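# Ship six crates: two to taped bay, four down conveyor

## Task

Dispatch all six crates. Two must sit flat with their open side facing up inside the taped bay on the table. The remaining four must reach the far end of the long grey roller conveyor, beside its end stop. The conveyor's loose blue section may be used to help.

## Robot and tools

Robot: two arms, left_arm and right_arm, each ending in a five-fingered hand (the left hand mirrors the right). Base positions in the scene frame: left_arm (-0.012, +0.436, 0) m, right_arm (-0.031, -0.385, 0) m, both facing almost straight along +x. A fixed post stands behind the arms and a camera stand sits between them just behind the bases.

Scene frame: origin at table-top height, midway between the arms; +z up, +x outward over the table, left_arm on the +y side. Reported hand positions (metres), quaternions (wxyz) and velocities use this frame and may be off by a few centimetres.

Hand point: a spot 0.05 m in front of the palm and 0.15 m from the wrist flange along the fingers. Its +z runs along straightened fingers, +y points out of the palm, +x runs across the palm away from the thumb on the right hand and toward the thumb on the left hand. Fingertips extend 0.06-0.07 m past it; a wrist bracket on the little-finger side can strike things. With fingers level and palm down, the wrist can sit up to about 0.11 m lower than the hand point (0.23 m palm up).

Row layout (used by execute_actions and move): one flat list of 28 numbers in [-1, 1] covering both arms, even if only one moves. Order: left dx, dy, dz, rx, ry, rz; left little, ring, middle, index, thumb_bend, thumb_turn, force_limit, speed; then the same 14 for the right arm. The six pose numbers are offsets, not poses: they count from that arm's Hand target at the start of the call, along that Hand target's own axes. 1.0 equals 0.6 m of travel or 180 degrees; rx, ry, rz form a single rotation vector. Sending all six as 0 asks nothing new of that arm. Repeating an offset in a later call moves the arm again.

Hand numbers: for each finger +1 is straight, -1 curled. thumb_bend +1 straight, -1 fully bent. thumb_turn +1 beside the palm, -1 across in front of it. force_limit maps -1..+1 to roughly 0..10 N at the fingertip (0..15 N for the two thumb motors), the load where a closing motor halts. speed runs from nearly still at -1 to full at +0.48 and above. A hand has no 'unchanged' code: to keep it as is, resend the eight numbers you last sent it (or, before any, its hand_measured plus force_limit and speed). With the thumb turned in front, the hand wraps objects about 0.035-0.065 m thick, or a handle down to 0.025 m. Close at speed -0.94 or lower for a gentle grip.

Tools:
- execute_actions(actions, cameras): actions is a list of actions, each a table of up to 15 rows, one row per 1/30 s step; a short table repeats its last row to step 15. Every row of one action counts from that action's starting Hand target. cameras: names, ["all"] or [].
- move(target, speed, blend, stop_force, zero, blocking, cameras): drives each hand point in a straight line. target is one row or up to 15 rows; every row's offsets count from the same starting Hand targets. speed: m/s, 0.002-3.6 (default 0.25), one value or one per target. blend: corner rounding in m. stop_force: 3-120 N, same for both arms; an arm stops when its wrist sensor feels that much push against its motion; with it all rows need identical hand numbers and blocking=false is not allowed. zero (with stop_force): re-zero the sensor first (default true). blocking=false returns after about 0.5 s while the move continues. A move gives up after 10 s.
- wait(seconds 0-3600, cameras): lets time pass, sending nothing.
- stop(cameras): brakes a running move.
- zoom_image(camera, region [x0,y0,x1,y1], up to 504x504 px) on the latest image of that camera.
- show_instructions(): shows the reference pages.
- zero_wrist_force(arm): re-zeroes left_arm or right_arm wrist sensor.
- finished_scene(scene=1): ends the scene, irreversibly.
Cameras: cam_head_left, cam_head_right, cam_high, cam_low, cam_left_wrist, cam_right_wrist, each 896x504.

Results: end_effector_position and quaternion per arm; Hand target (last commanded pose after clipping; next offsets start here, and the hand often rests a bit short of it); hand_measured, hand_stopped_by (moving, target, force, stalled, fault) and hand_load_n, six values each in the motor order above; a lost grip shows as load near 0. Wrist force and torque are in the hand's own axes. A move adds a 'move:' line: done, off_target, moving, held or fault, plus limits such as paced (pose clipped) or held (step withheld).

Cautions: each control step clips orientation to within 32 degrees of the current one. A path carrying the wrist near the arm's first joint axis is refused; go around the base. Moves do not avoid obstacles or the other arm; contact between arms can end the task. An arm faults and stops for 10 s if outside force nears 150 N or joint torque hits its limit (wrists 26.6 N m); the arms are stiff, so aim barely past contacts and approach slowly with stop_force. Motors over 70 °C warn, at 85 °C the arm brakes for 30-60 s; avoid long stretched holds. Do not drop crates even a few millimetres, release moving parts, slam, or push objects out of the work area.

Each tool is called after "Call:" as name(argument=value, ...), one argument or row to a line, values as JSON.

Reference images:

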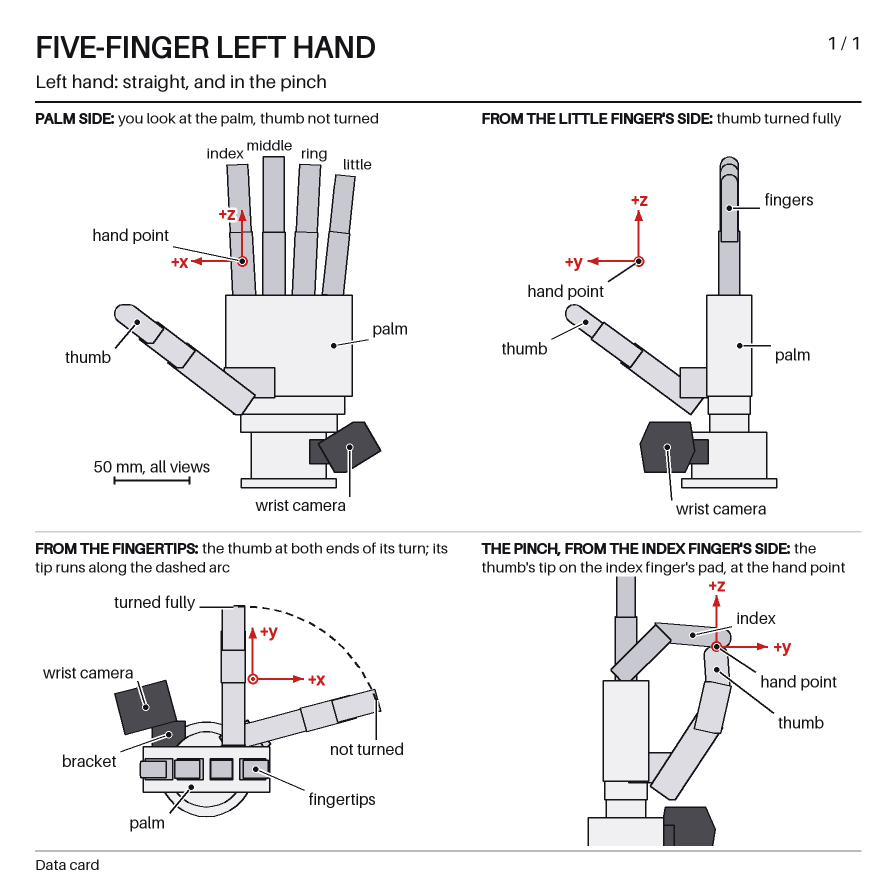

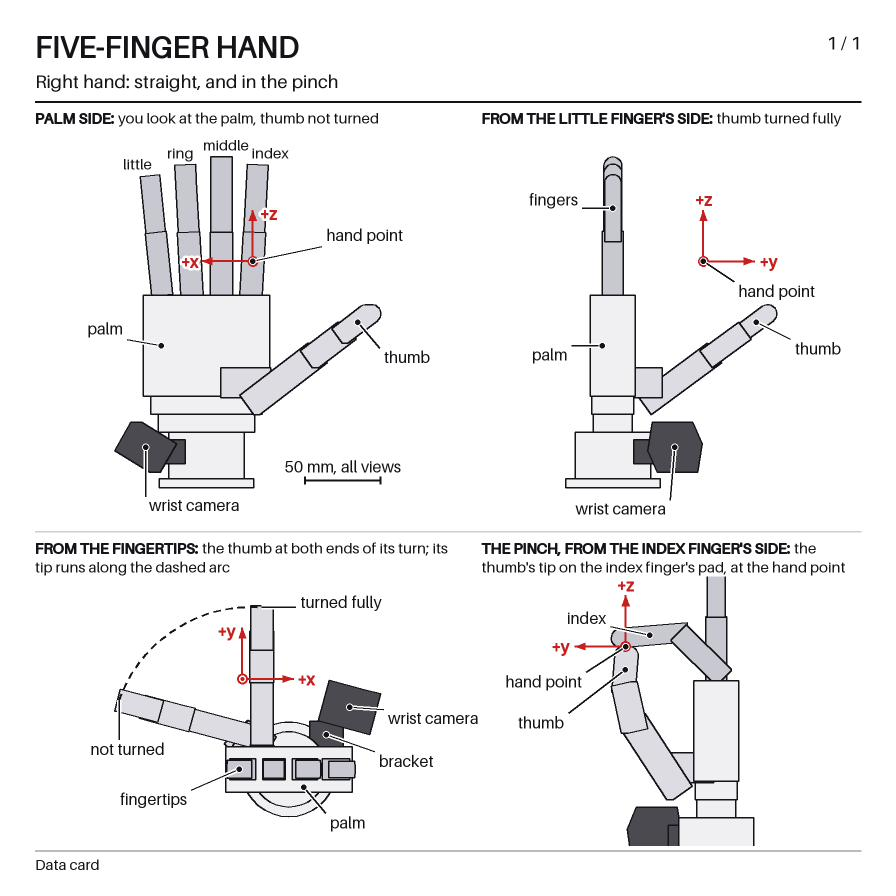

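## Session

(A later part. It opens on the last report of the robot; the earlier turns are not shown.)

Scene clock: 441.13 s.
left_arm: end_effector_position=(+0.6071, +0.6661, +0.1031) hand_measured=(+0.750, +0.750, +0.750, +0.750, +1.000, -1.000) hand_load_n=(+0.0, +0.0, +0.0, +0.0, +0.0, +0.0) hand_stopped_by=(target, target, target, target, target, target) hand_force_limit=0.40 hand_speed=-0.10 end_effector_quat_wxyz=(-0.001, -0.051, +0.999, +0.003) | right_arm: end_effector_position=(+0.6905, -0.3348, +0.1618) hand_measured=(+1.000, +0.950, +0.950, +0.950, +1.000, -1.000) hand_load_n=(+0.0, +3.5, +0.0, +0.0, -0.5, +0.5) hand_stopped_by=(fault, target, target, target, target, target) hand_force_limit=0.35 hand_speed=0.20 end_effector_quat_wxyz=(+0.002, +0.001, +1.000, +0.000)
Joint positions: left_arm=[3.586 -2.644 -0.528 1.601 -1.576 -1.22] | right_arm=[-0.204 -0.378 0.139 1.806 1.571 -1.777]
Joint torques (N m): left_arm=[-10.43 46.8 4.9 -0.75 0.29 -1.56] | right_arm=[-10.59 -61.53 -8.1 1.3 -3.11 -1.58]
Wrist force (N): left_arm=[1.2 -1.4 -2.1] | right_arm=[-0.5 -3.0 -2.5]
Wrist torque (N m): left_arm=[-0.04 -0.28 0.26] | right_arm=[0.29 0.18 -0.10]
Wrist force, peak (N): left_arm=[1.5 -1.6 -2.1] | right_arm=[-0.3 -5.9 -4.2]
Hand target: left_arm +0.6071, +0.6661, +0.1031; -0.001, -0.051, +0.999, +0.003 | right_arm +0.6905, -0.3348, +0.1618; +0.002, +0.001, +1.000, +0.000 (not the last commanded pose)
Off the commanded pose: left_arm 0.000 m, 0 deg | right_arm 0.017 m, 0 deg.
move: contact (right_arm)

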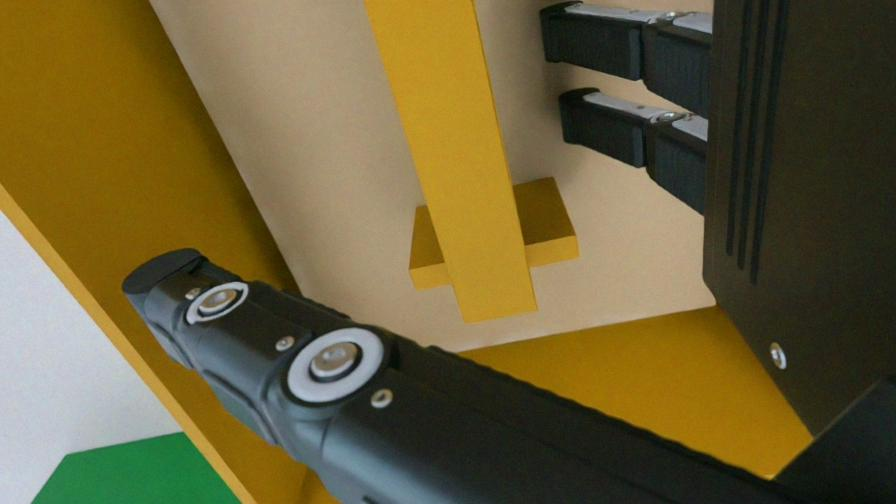

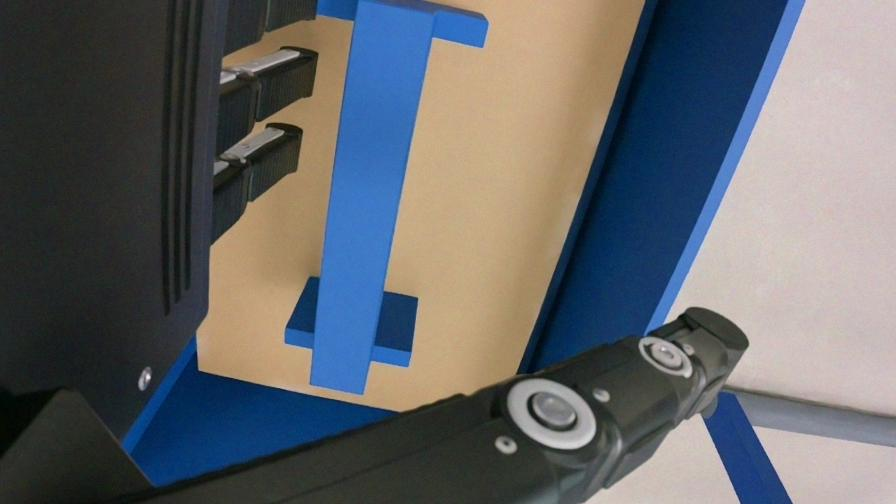

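Call:
move(
  target=[
    [0,0,0,0,0,0,0.5,0.5,0.5,0.5,1,-1,0.4,-0.3,0,0.024,0,0,0,0,-0.6,0.95,0.95,0.95,1,-1,0.35,0.2],
    [0,0.02,0.011,0,0,0,-0.2,-0.2,-0.2,-0.2,1,-1,0.4,-0.5,0,-0.03,0,0,0,0,-0.6,0.95,0.95,0.95,1,-1,0.35,0.2],
    [0,0.02,0.011,0,0,0,-0.2,-0.2,-0.2,-0.2,-0.1,-1,0.5,-0.7,0.03,-0.03,-0.12,0,0,0,-0.6,0.95,0.95,0.95,1,-1,0.35,0.2],
  ],
  speed=[0.03, 0.05, 0.1],
  cameras=["cam_left_wrist","cam_high"],
)

Call:
zoom_image(
  camera="cam_high",
  region=[130, 220, 400, 420],
)

Scene clock: 448.43 s.
left_arm: end_effector_position=(+0.6059, +0.6781, +0.0965) hand_measured=(-0.198, -0.198, -0.138, -0.198, +0.082, -1.000) hand_load_n=(+4.5, +6.0, +0.0, +9.5, +11.5, +0.0) hand_stopped_by=(force, force, force, force, force, target) hand_force_limit=0.50 hand_speed=-0.70 end_effector_quat_wxyz=(-0.001, -0.051, +0.999, +0.003) | right_arm: end_effector_position=(+0.6711, -0.3527, +0.2333) hand_measured=(+1.000, +0.950, +0.950, +0.950, +1.000, -1.000) hand_load_n=(+0.0, +0.0, +0.0, +0.0, +0.0, +0.0) hand_stopped_by=(fault, target, target, target, target, target) hand_force_limit=0.35 hand_speed=0.20 end_effector_quat_wxyz=(+0.012, +0.004, +1.000, +0.001)
Joint positions: left_arm=[3.603 -2.654 -0.525 1.608 -1.576 -1.203] | right_arm=[-0.24 -0.422 0.035 1.934 1.563 -1.806]
Joint torques (N m): left_arm=[-10.98 69.01 32.08 -5.18 0.44 0.83] | right_arm=[-12.61 -62 -25.15 4.4 -2.18 -1.72]
Wrist force (N): left_arm=[1.1 -2.3 16.7] | right_arm=[-0.5 0.8 -0.7]
Wrist torque (N m): left_arm=[-0.25 0.37 0.15] | right_arm=[0.19 0.13 0.06]
Wrist force, peak (N): left_arm=[0.8 -1.3 20.6] | right_arm=[-0.2 -8.3 -5.0]
Hand target: left_arm +0.6059, +0.6781, +0.0965; -0.001, -0.051, +0.999, +0.003 | right_arm +0.6723, -0.3527, +0.2338; +0.002, +0.001, +1.000, +0.000
Off the commanded pose: left_arm 0.000 m, 0 deg | right_arm 0.001 m, 1 deg.
elbow stopped short (right arm): the move would have taken joint 3 (elbow) straighter than the controller allows.
move: done
Images, in order (width x height): cam_high 896x504, cam_left_wrist 896x504.

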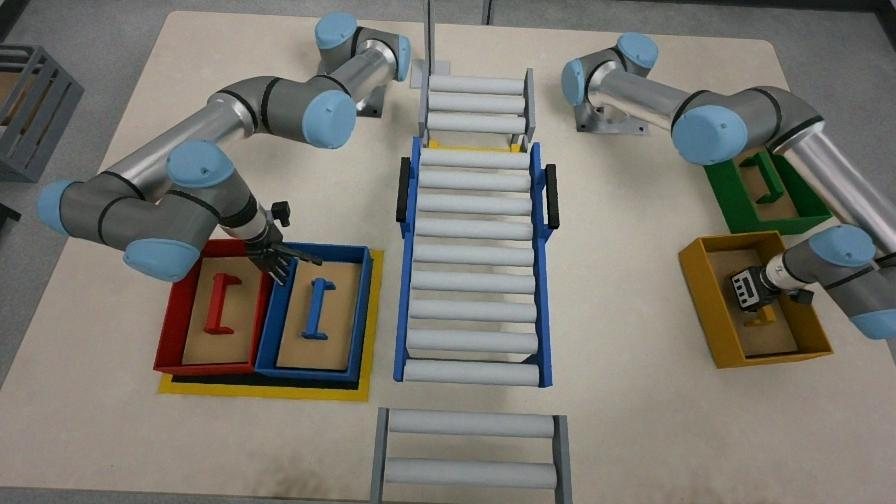

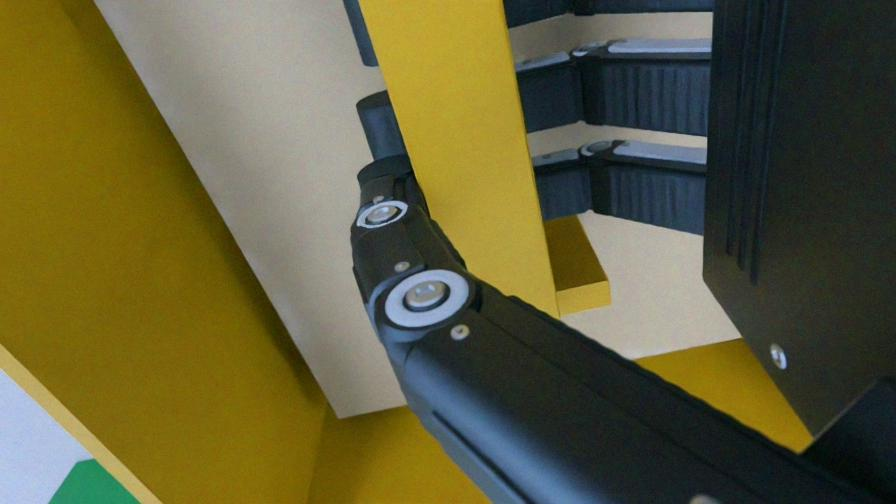

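Scaled by 1.867 from the camera's image (finer frame: 1280x720).

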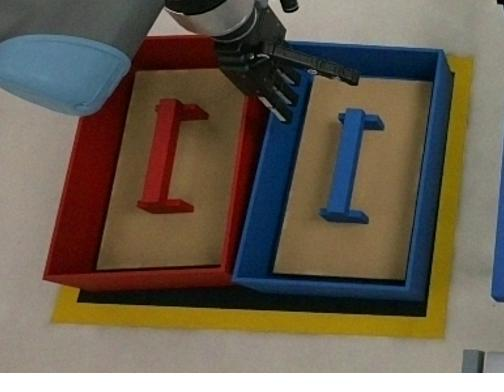

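Call:
move(
  target=[
    [0,0,-0.1,0,0,0,-0.2,-0.2,-0.2,-0.2,-0.1,-1,0.5,-0.7,0.1,-0.412,0,0,0,0,-0.6,0.95,0.95,0.95,1,-1,0.35,0.2],
    [0.231,-0.19,-0.339,0,0,0,-0.2,-0.2,-0.2,-0.2,-0.1,-1,0.5,-0.7,0.0405,-0.412,0.12,0,0,0,-0.6,0.95,0.95,0.95,1,-1,0.35,0.2],
    [0.495,-0.632,-0.556,0,0,0.033,-0.2,-0.2,-0.2,-0.2,-0.1,-1,0.5,-0.7,0.0405,-0.412,0.12,0,0,0,-0.6,0.95,0.95,0.95,1,-1,0.35,0.2],
    [0.744,-0.991,-0.556,0,0,0.033,-0.2,-0.2,-0.2,-0.2,-0.1,-1,0.5,-0.7,0.0405,-0.412,0.12,0,0,0,-0.6,0.95,0.95,0.95,1,-1,0.35,0.2],
  ],
  speed=[0.12, 0.18, 0.25, 0.25],
  blend=[0, 0.03, 0.05, 0],
  cameras=["cam_high","cam_low","cam_left_wrist","cam_right_wrist"],
)

Scene clock: 456.60 s.
left_arm: end_effector_position=(+0.4838, +0.5514, +0.2954) hand_measured=(-0.198, -0.198, -0.138, -0.198, +0.082, -1.000) hand_load_n=(+5.0, +6.0, +0.0, +9.5, +10.0, +0.5) hand_stopped_by=(force, force, force, force, force, target) hand_force_limit=0.50 hand_speed=-0.70 end_effector_quat_wxyz=(-0.001, -0.051, +0.999, +0.003) | right_arm: end_effector_position=(+0.6313, -0.5962, +0.1855) hand_measured=(+1.000, +0.950, +0.950, +0.950, +1.000, -1.000) hand_load_n=(+0.0, +0.0, +0.0, +0.0, +0.0, +0.0) hand_stopped_by=(fault, target, target, target, target, target) hand_force_limit=0.35 hand_speed=0.20 end_effector_quat_wxyz=(+0.006, +0.005, +1.000, +0.000)
Joint positions: left_arm=[3.49 -2.137 -0.943 1.508 -1.576 -1.314] | right_arm=[-0.6 -0.357 0.033 1.885 1.563 -2.166]
Joint torques (N m): left_arm=[-11.94 59.57 10.9 -5.81 -1.1 -1.52] | right_arm=[0.01 -52.89 -15.9 2.1 -0.13 -0.15]
Wrist force (N): left_arm=[1.0 -1.9 16.4] | right_arm=[-4.1 0.8 -4.8]
Wrist torque (N m): left_arm=[-0.21 0.43 0.24] | right_arm=[0.46 0.26 -0.15]
Wrist force, peak (N): left_arm=[-0.7 -0.8 18.8] | right_arm=[0.8 -23.6 -162.8]
Hand target: left_arm +0.4836, +0.5513, +0.2956; -0.001, -0.051, +0.999, +0.003 (not the last commanded pose) | right_arm +0.6313, -0.5962, +0.1855; +0.006, +0.005, +1.000, +0.000 (not the last commanded pose)
Off the commanded pose: left_arm 0.590 m, 6 deg | right_arm 0.029 m, 1 deg.
FORCE FAULT: contact force on the right arm reached its limit, and that arm stopped. The contact can be on any part of that arm, not only on its tool. That arm's remaining commands of this call were not run. That arm is still stopped at the end of this call. That arm stays stopped for about 9 more seconds. Until then a move that you send moves the other arm only, and its call returns only when the move has ended. Once the stop has ended, the next robot result says so. If the stop ends while you think or write, that arm runs what you send next, counted from a new Hand target: where the arm stands when the stop ends. While its stop runs, that arm, its gripper or tool too, takes no new command. Until it ends, the stop uses up actions while you think or wait. An arm that is not stopped still takes commands.
elbow stopped short (right arm): the move would have taken joint 3 (elbow) straighter than the controller allows.
move: fault (right_arm), off_target (left_arm; braked at the fault stop of right_arm); path passed 1 of 4 targets

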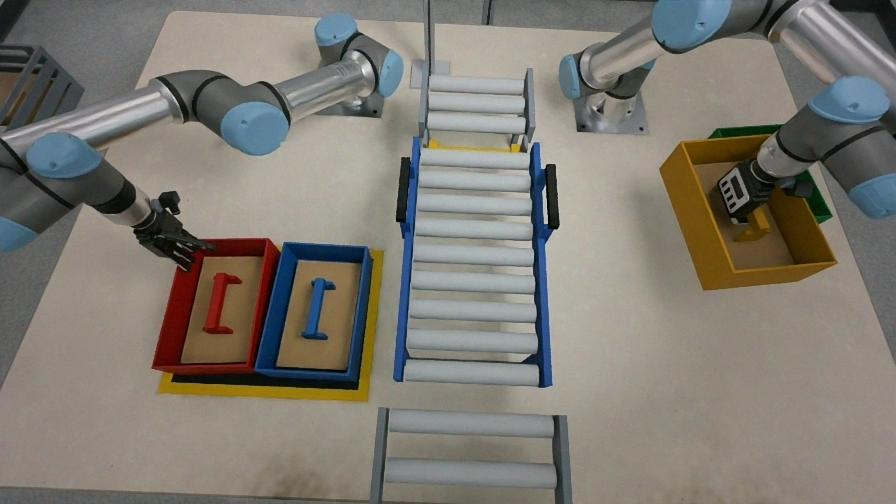

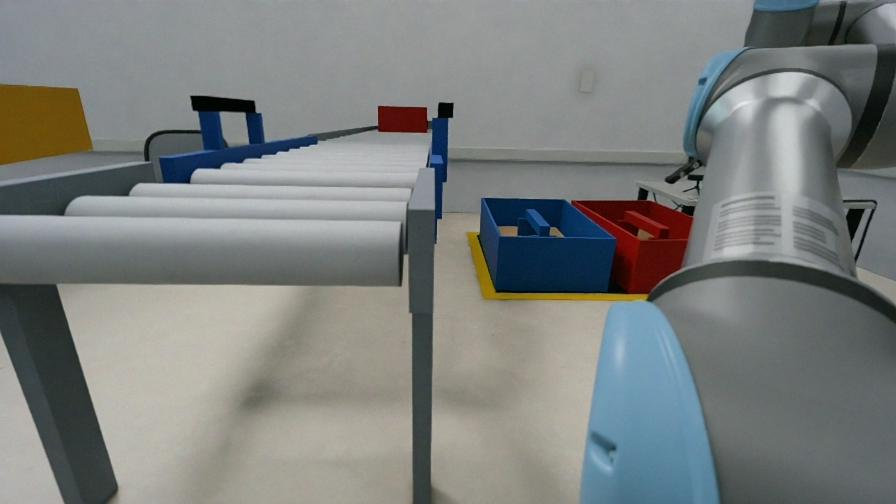

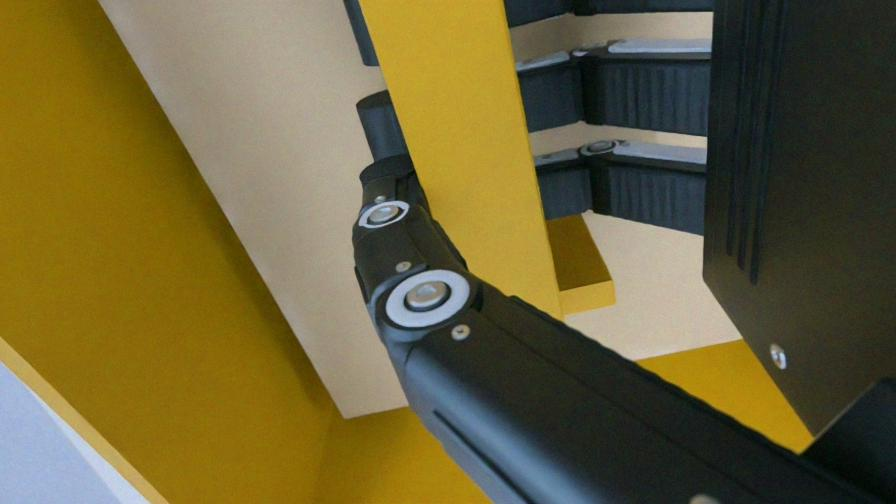

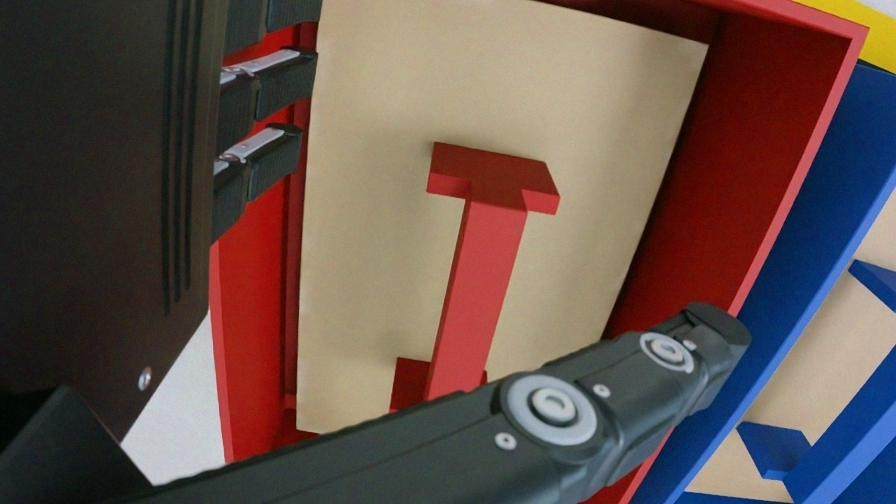

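Call:
move(
  target=[
    [0.27,-0.443,-0.224,0,0,0.033,-0.2,-0.2,-0.2,-0.2,-0.1,-1,0.5,-0.7,0,0,0,0,0,0,-0.6,0.95,0.95,0.95,1,-1,0.35,0.2],
    [0.519,-0.802,-0.224,0,0,0.033,-0.2,-0.2,-0.2,-0.2,-0.1,-1,0.5,-0.7,0,0,0,0,0,0,-0.6,0.95,0.95,0.95,1,-1,0.35,0.2],
    [0.519,-0.802,-0.107,0,0,0.033,-0.2,-0.2,-0.2,-0.2,-0.1,-1,0.5,-0.7,0,0,0,0,0,0,-0.6,0.95,0.95,0.95,1,-1,0.35,0.2],
  ],
  speed=[0.25, 0.25, 0.12],
  blend=[0.05, 0.01, 0],
  cameras=["cam_high","cam_low","cam_left_wrist"],
)

Scene clock: 462.40 s.
left_arm: end_effector_position=(+0.2229, +0.0406, +0.3579) hand_measured=(-0.198, -0.198, -0.138, -0.198, +0.082, -1.000) hand_load_n=(+5.0, +5.5, +0.0, +9.5, +10.5, +0.0) hand_stopped_by=(force, force, force, force, force, target) hand_force_limit=0.50 hand_speed=-0.70 end_effector_quat_wxyz=(-0.001, +0.001, +1.000, +0.003) | right_arm: end_effector_position=(+0.6313, -0.5962, +0.1855) hand_measured=(+1.000, +0.950, +0.950, +0.950, +1.000, -1.000) hand_load_n=(+0.0, +0.0, +0.0, +0.0, -0.5, +0.0) hand_stopped_by=(fault, target, target, target, target, target) hand_force_limit=0.35 hand_speed=0.20 end_effector_quat_wxyz=(+0.006, +0.005, +1.000, +0.000)
Joint positions: left_arm=[2.343 -2.141 -0.776 1.341 -1.573 -2.357] | right_arm=[-0.6 -0.357 0.033 1.885 1.563 -2.166]
Joint torques (N m): left_arm=[8.91 55.02 9.9 -3.3 1.67 1.81] | right_arm=[-0.24 -52.57 -16.94 2.15 -0.03 -0.23]
Wrist force (N): left_arm=[0.7 -1.4 16.9] | right_arm=[-4.3 0.6 -4.8]
Wrist torque (N m): left_arm=[-0.13 0.45 0.15] | right_arm=[0.45 0.30 -0.17]
Wrist force, peak (N): left_arm=[0.4 -2.2 18.8] | right_arm=[-4.5 0.9 -5.1]
Hand target: left_arm +0.2229, +0.0406, +0.3579; -0.001, +0.001, +1.000, +0.003 | right_arm +0.6313, -0.5962, +0.1855; +0.006, +0.005, +1.000, +0.000
Off the commanded pose: left_arm 0.000 m, 0 deg.
FORCE FAULT, CONTINUED: the right arm was still stopped when this call began, by the force fault that an earlier result reported. Since the last result the stop counts as 4 of the actions that you can send in this scene. That arm ran no command of this call. That arm is still stopped at the end of this call. That arm stays stopped for about 4 more seconds. If the stop ends while you think or write, that arm runs what you send next, counted from a new Hand target: where the arm stands when the stop ends. While its stop runs, that arm, its gripper or tool too, takes no new command.
move: done (left_arm), not run (right_arm; its earlier fault stop)

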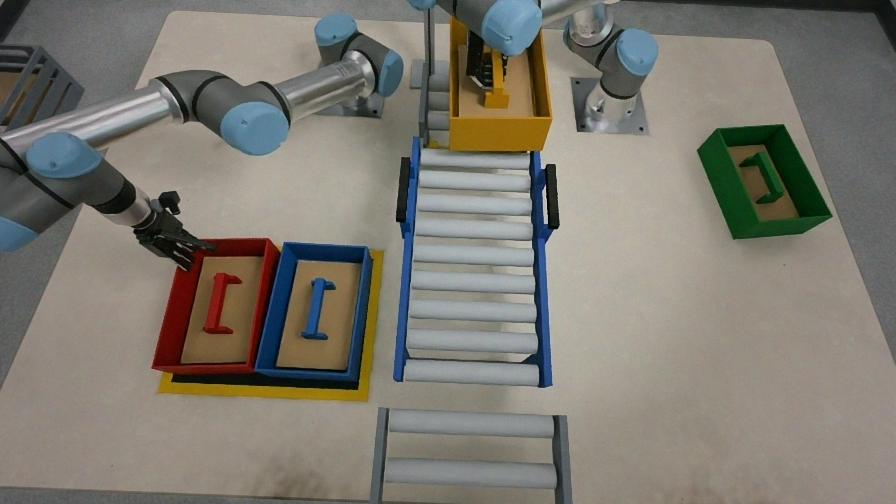

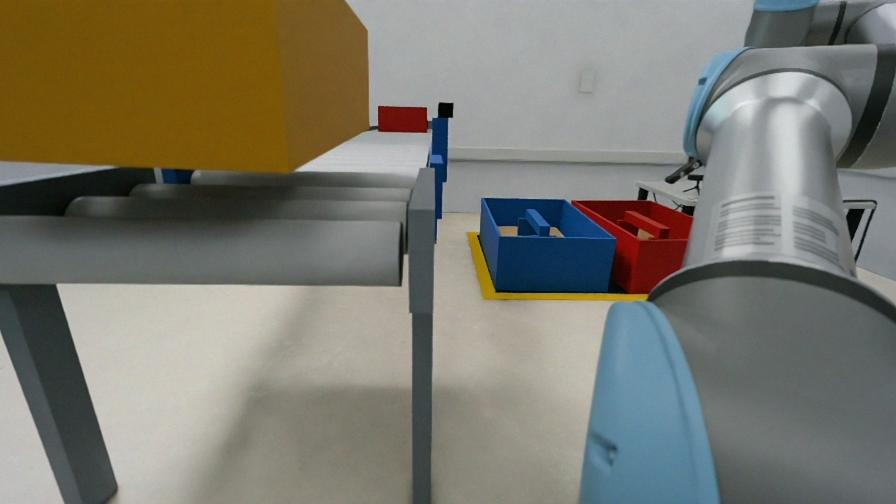

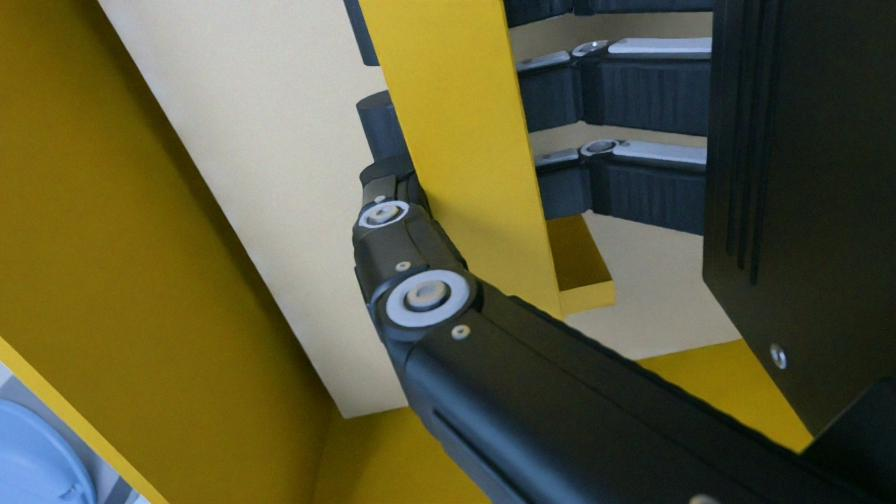

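Call:
move(
  target=[
    [0.0,-0.067,0,0,0,0.0,-0.2,-0.2,-0.2,-0.2,-0.1,-1,0.5,-0.7,0,0,0,0,0,0,-0.6,0.95,0.95,0.95,1,-1,0.35,0.2],
    [0.0,-0.067,0.05,0,0,0.0,-0.2,-0.2,-0.2,-0.2,-0.1,-1,0.5,-0.7,0,0,0,0,0,0,-0.6,0.95,0.95,0.95,1,-1,0.35,0.2],
  ],
  speed=[0.08, 0.04],
  stop_force=8,
  cameras=["cam_high","cam_low"],
)

Scene clock: 466.00 s.
left_arm: end_effector_position=(+0.2227, +0.0006, +0.3277) hand_measured=(-0.198, -0.198, -0.138, -0.198, +0.082, -1.000) hand_load_n=(+5.0, +5.5, +0.0, +9.5, +10.5, +0.5) hand_stopped_by=(force, force, force, force, force, target) hand_force_limit=0.50 hand_speed=-0.70 end_effector_quat_wxyz=(-0.001, +0.001, +1.000, +0.003) | right_arm: end_effector_position=(+0.6313, -0.5962, +0.1855) hand_measured=(+1.000, +0.950, +0.950, +0.950, +1.000, -1.000) hand_load_n=(+0.0, +0.0, +0.0, +0.0, +0.0, +0.0) hand_stopped_by=(fault, target, target, target, target, target) hand_force_limit=0.35 hand_speed=0.20 end_effector_quat_wxyz=(+0.006, +0.005, +1.000, +0.000)
Joint positions: left_arm=[2.291 -2.241 -0.69 1.355 -1.572 -2.409] | right_arm=[-0.6 -0.357 0.033 1.885 1.563 -2.166]
Joint torques (N m): left_arm=[7.44 59.35 10.3 -3.5 1.78 1.67] | right_arm=[0.01 -52.63 -15.84 2.19 -0.11 -0.24]
Wrist force (N): left_arm=[0.6 -1.7 16.8] | right_arm=[-4.0 0.6 -4.5]
Wrist torque (N m): left_arm=[-0.17 0.48 0.23] | right_arm=[0.41 0.23 -0.15]
Wrist force, peak (N): left_arm=[0.8 -1.9 17.3] | right_arm=[-4.4 0.7 -5.2]
Hand target: left_arm +0.2227, +0.0006, +0.3277; -0.001, +0.001, +1.000, +0.003 | right_arm +0.6313, -0.5962, +0.1855; +0.006, +0.005, +1.000, +0.000
Off the commanded pose: left_arm 0.000 m, 0 deg.
FORCE FAULT, CONTINUED: the right arm's stop, for the force fault that an earlier result reported, is over. The rest of the stop counts as 2 of the actions that you can send in this scene. That arm was still stopped when this call began, so it ran no command of this call. During its stop the right arm's controller moved it back a little. That arm's target is now where it stood when the stop ended, not its last command. That arm accepts commands again.
move: done (left_arm), not run (right_arm; its earlier fault stop)

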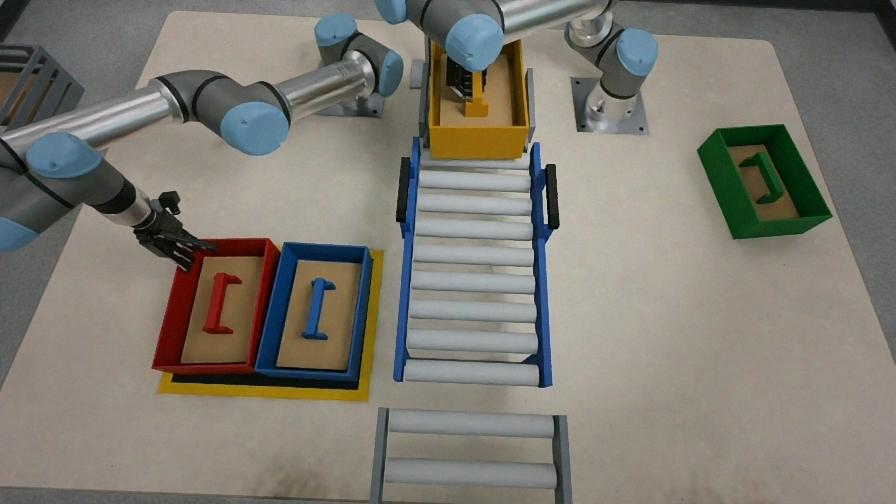

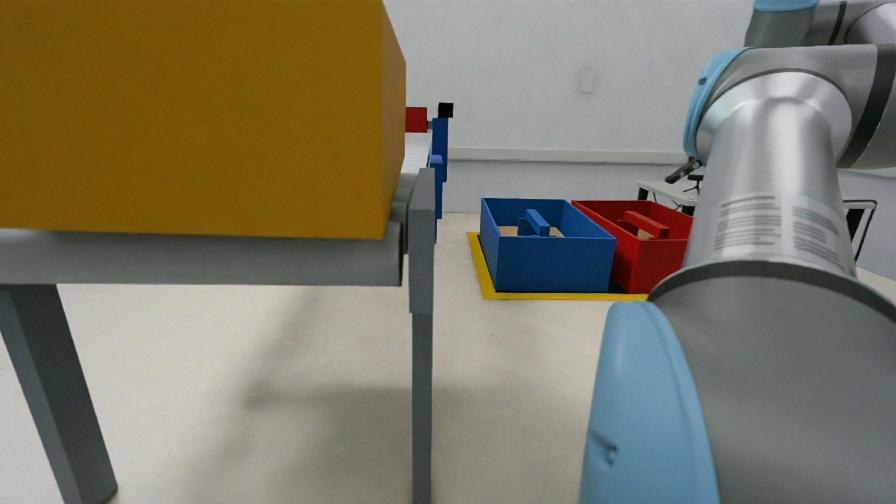

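Call:
move(
  target=[0.0,0,0.035,0,0,0.0,-0.2,-0.2,-0.2,-0.2,-0.1,-1,0.5,-0.7,0,0,0,0,0,0,-0.6,0.95,0.95,0.95,1,-1,0.35,0.2],
  speed=0.012,
  stop_force=12,
)

Scene clock: 468.63 s.
left_arm: end_effector_position=(+0.2227, +0.0006, +0.3143) hand_measured=(-0.198, -0.198, -0.138, -0.198, +0.082, -1.000) hand_load_n=(+6.5, +5.5, +0.0, +2.0, +6.5, +0.5) hand_stopped_by=(force, force, force, force, force, target) hand_force_limit=0.50 hand_speed=-0.70 end_effector_quat_wxyz=(-0.001, +0.001, +1.000, +0.003) | right_arm: end_effector_position=(+0.6313, -0.5962, +0.1855) hand_measured=(+1.000, +0.950, +0.950, +0.950, +1.000, -1.000) hand_load_n=(+0.0, +0.0, +0.0, +0.0, +0.0, +0.0) hand_stopped_by=(fault, target, target, target, target, target) hand_force_limit=0.35 hand_speed=0.20 end_effector_quat_wxyz=(+0.006, +0.005, +1.000, +0.000)
Joint positions: left_arm=[2.291 -2.232 -0.741 1.396 -1.572 -2.409] | right_arm=[-0.6 -0.358 0.035 1.884 1.563 -2.166]
Joint torques (N m): left_arm=[6.3 40.81 34.6 -5.45 0.27 1.62] | right_arm=[-3.43 -59.67 -5.63 0.64 -1.23 0.17]
Wrist force (N): left_arm=[1.3 0.8 9.5] | right_arm=[-4.4 0.8 -5.0]
Wrist torque (N m): left_arm=[0.09 0.44 0.30] | right_arm=[0.47 0.28 -0.16]
Wrist force, peak (N): left_arm=[0.8 -1.8 16.9] | right_arm=[-4.7 1.2 -5.2]
Hand target: left_arm +0.2227, +0.0006, +0.3143; -0.001, +0.001, +1.000, +0.003 (not the last commanded pose) | right_arm +0.6313, -0.5962, +0.1855; +0.006, +0.005, +1.000, +0.000
Off the commanded pose: left_arm 0.008 m, 0 deg | right_arm 0.000 m, 0 deg.
elbow stopped short (right arm): the move would have taken joint 3 (elbow) straighter than the controller allows.
move: contact (left_arm)

Call:
move(
  target=[
    [0,0,0,0,0,0,0.1,0.1,0.1,0.1,1,-1,0.5,-0.3,0,0,-0.05,0,0,0,-0.6,0.95,0.95,0.95,1,-1,0.35,0.2],
    [0,0,-0.0083,0,0,0,0.35,0.35,0.35,0.35,1,-1,0.5,-0.3,0.019,0,-0.124,0,-0.05,0,-0.6,0.95,0.95,0.95,1,-1,0.35,0.2],
    [0,0,-0.0117,0,0,0,0.5,0.5,0.5,0.5,1,-1,0.5,-0.3,0.019,0,-0.124,0,-0.1,0,-0.6,0.95,0.95,0.95,1,-1,0.35,0.2],
    [0,-0.025,-0.015,0,0,0,0.8,0.8,0.8,0.8,1,-1,0.5,-0.3,0.019,0,-0.124,0,-0.194,0,-0.6,0.95,0.95,0.95,1,-1,0.35,0.2],
    [0,-0.025,-0.067,0,0,0,0.9,0.9,0.9,0.9,1,-1,0.5,-0.3,-0.123,0.0353,-0.124,0,-0.194,0,-0.6,0.95,0.95,0.95,1,-1,0.35,0.2],
    [0,-0.025,-0.19,0,0,0,0.9,0.9,0.9,0.9,1,-1,0.5,-0.3,-0.123,0.0353,-0.0075,0,-0.194,0,-0.6,0.95,0.95,0.95,1,-1,0.35,0.2],
  ],
  speed=[0.05, 0.05, 0.05, 0.05, 0.08, 0.1],
  cameras=["cam_high","cam_low","cam_head_right","cam_left_wrist","cam_right_wrist"],
)

Scene clock: 484.07 s.
left_arm: end_effector_position=(+0.2227, -0.0144, +0.3232) hand_measured=(+0.500, +0.498, +0.428, +0.492, +1.000, -1.000) hand_load_n=(+0.0, -3.0, -9.0, -6.5, -0.5, +0.0) hand_stopped_by=(target, target, stalled, stalled, target, target) hand_force_limit=0.50 hand_speed=-0.30 end_effector_quat_wxyz=(-0.001, +0.001, +1.000, +0.003) | right_arm: end_effector_position=(+0.6189, -0.5961, +0.2598) hand_measured=(+1.000, +0.950, +0.950, +0.950, +1.000, -1.000) hand_load_n=(+0.0, +0.0, +0.0, +0.0, +0.0, +0.0) hand_stopped_by=(fault, target, target, target, target, target) hand_force_limit=0.35 hand_speed=0.20 end_effector_quat_wxyz=(+0.306, +0.005, +0.952, -0.001)
Joint positions: left_arm=[2.274 -2.289 -0.621 1.333 -1.572 -2.427] | right_arm=[-0.755 -1 1.074 1.014 1.162 -2.218]
Joint torques (N m): left_arm=[-13.18 30.42 29.48 -0.79 3.8 -1.75] | right_arm=[-12.33 -49.08 -9.83 -0.4 -2.74 1.25]
Wrist force (N): left_arm=[1.0 8.1 -12.8] | right_arm=[-0.1 0.5 1.6]
Wrist torque (N m): left_arm=[0.07 -0.45 0.07] | right_arm=[0.00 -0.12 -0.08]
Wrist force, peak (N): left_arm=[0.9 15.7 -28.8] | right_arm=[-4.7 1.1 -5.2]
Hand target: left_arm +0.2227, -0.0144, +0.3232; -0.001, +0.001, +1.000, +0.003 (not the last commanded pose) | right_arm +0.6189, -0.5961, +0.2598; +0.306, +0.005, +0.952, -0.001 (not the last commanded pose)
Off the commanded pose: left_arm 0.105 m, 0 deg | right_arm 0.112 m, 0 deg.
elbow stopped short (right arm): the move would have taken joint 3 (elbow) straighter than the controller allows.
move: off_target (left_arm, right_arm; path cut at 10 s); path passed 3 of 6 targets; target 4's new numbers were not sent; target 5's new numbers were not sent
Images, in order (width x height): cam_head_right 896x504, cam_high 896x504, cam_low 896x504, cam_left_wrist 896x504, cam_right_wrist 896x504.

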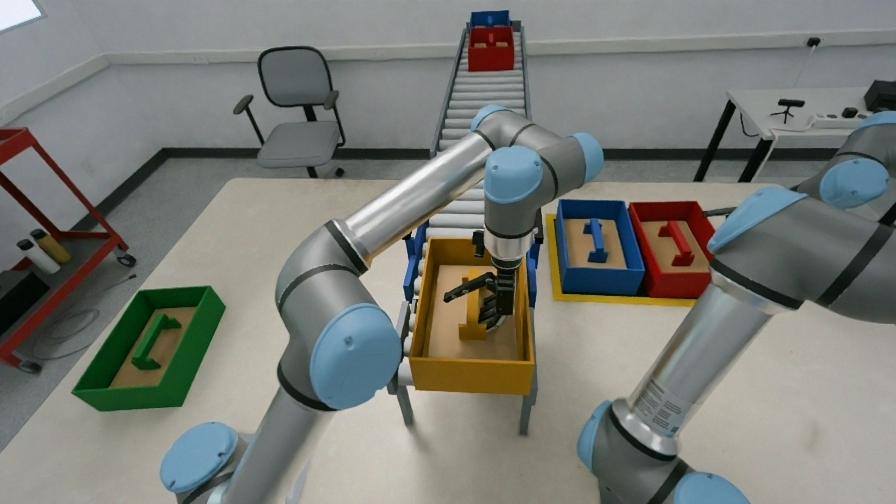

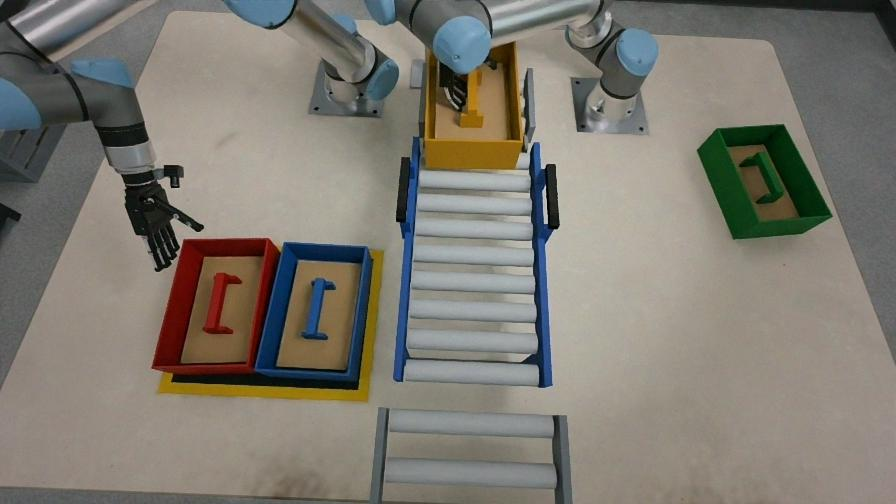

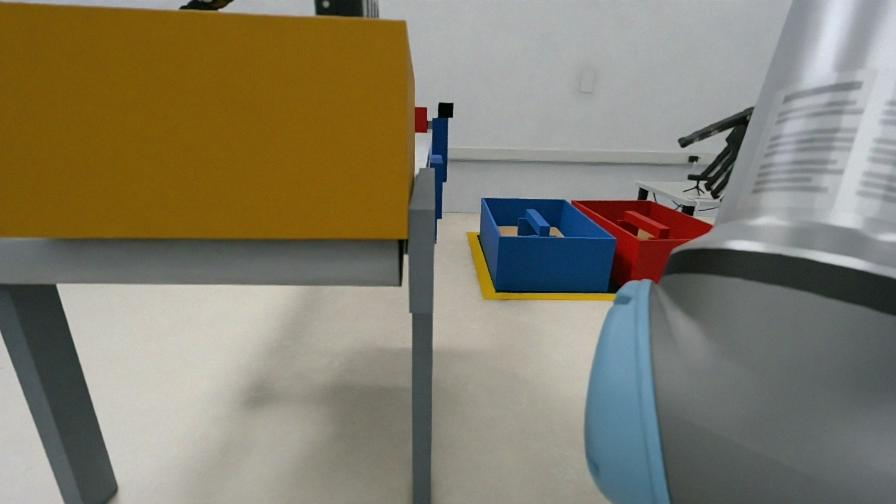

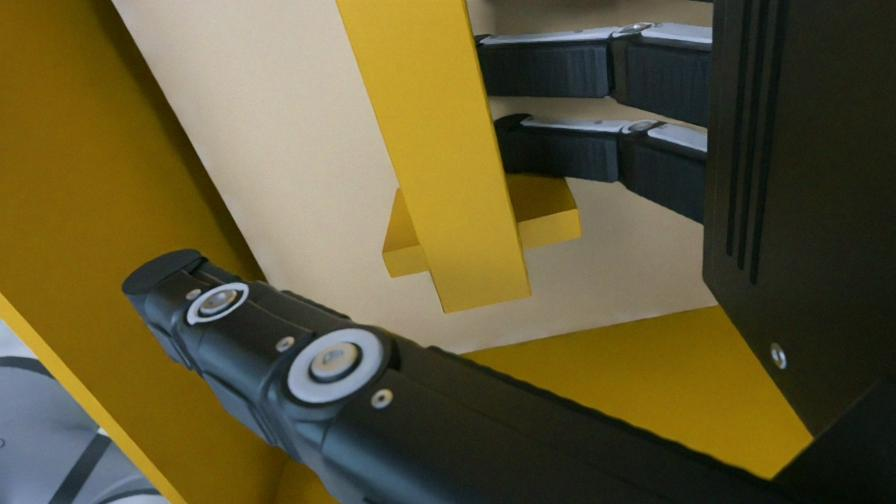

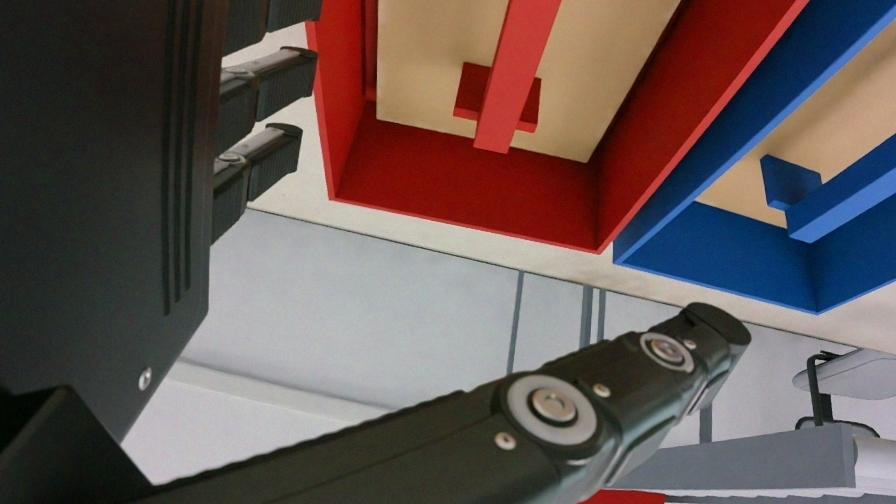

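Call:
move(
  target=[
    [0,0,0.009,0,0,0,0.47,0.47,0.47,0.47,1,-1,0.5,-0.3,0,0,0,0,0,0,-0.6,0.95,0.95,0.95,1,-1,0.35,0.2],
    [0,-0.022,0.009,0,0,0,0.75,0.75,0.75,0.75,1,-1,0.5,-0.3,0,0,0,0,0,0,-0.6,0.95,0.95,0.95,1,-1,0.35,0.2],
    [0,-0.022,-0.03,0,0,0,0.9,0.9,0.9,0.9,1,-1,0.5,-0.1,0,0,0,0,0,0,-0.6,0.95,0.95,0.95,1,-1,0.35,0.2],
  ],
  speed=[0.05, 0.05, 0.05],
  cameras=["cam_high","cam_low","cam_left_wrist"],
)

Scene clock: 492.27 s.
left_arm: end_effector_position=(+0.2227, -0.0277, +0.3412) hand_measured=(+0.900, +0.900, +0.900, +0.900, +1.000, -1.000) hand_load_n=(+0.0, +0.0, -3.0, +0.0, +0.0, +0.0) hand_stopped_by=(target, target, target, target, target, target) hand_force_limit=0.50 hand_speed=-0.10 end_effector_quat_wxyz=(-0.001, +0.001, +1.000, +0.003) | right_arm: end_effector_position=(+0.6189, -0.5961, +0.2598) hand_measured=(+1.000, +0.950, +0.950, +0.950, +1.000, -1.000) hand_load_n=(+0.0, +0.0, +0.0, +0.0, +0.0, +0.0) hand_stopped_by=(fault, target, target, target, target, target) hand_force_limit=0.35 hand_speed=0.20 end_effector_quat_wxyz=(+0.306, +0.005, +0.952, -0.001)
Joint positions: left_arm=[2.258 -2.367 -0.434 1.224 -1.572 -2.442] | right_arm=[-0.755 -1 1.074 1.014 1.162 -2.218]
Joint torques (N m): left_arm=[-2.06 37.61 30.22 -3.04 -1.5 -1.54] | right_arm=[-12.97 -49.58 -10.35 -0.67 -2.67 1.04]
Wrist force (N): left_arm=[1.1 0.7 -3.8] | right_arm=[0.1 0.1 1.2]
Wrist torque (N m): left_arm=[0.05 -0.24 0.18] | right_arm=[-0.05 -0.14 -0.09]
Wrist force, peak (N): left_arm=[-2.3 -32.7 -98.0] | right_arm=[-0.3 0.7 1.7]
Hand target: left_arm +0.2227, -0.0277, +0.3412; -0.001, +0.001, +1.000, +0.003 | right_arm +0.6189, -0.5961, +0.2598; +0.306, +0.005, +0.952, -0.001
Off the commanded pose: left_arm 0.000 m, 0 deg | right_arm 0.000 m, 0 deg.
move: done

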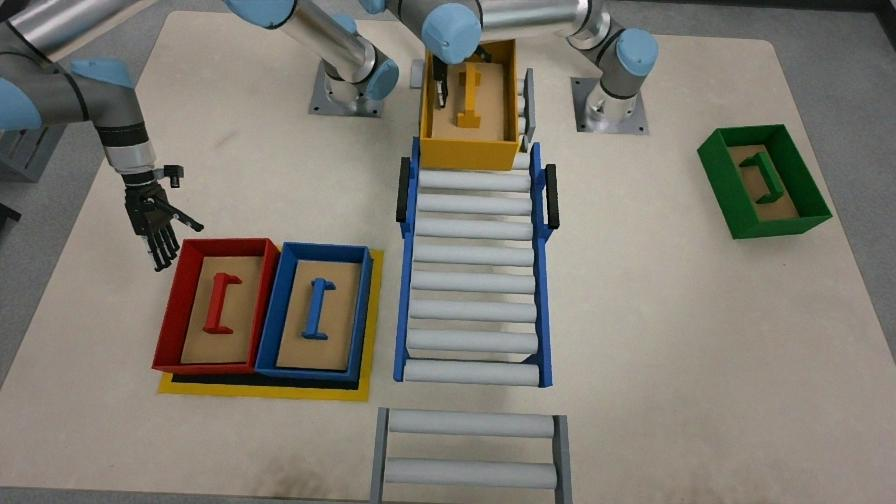

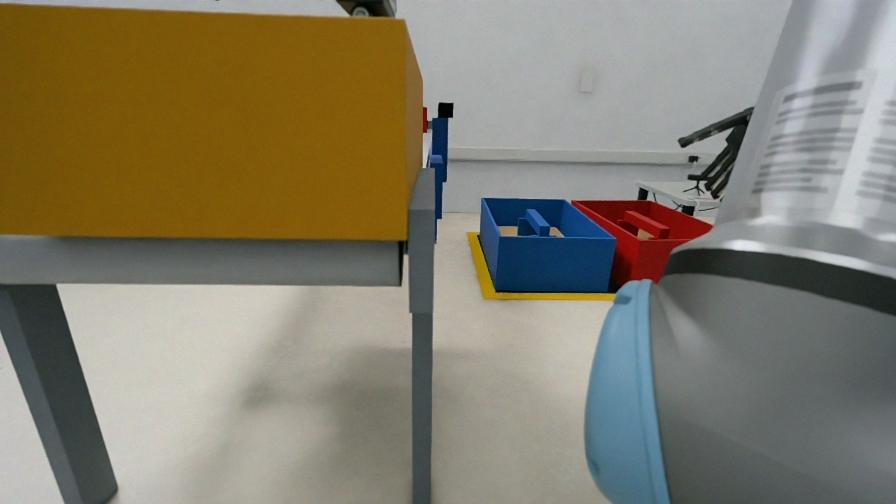

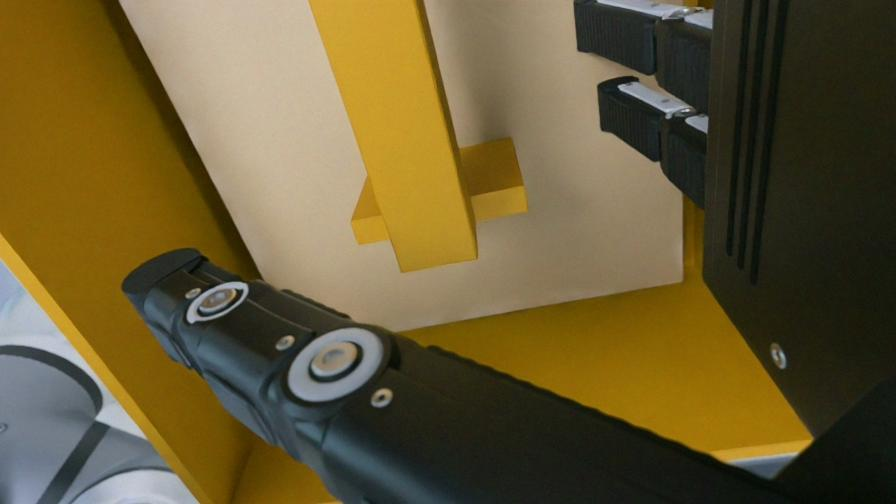

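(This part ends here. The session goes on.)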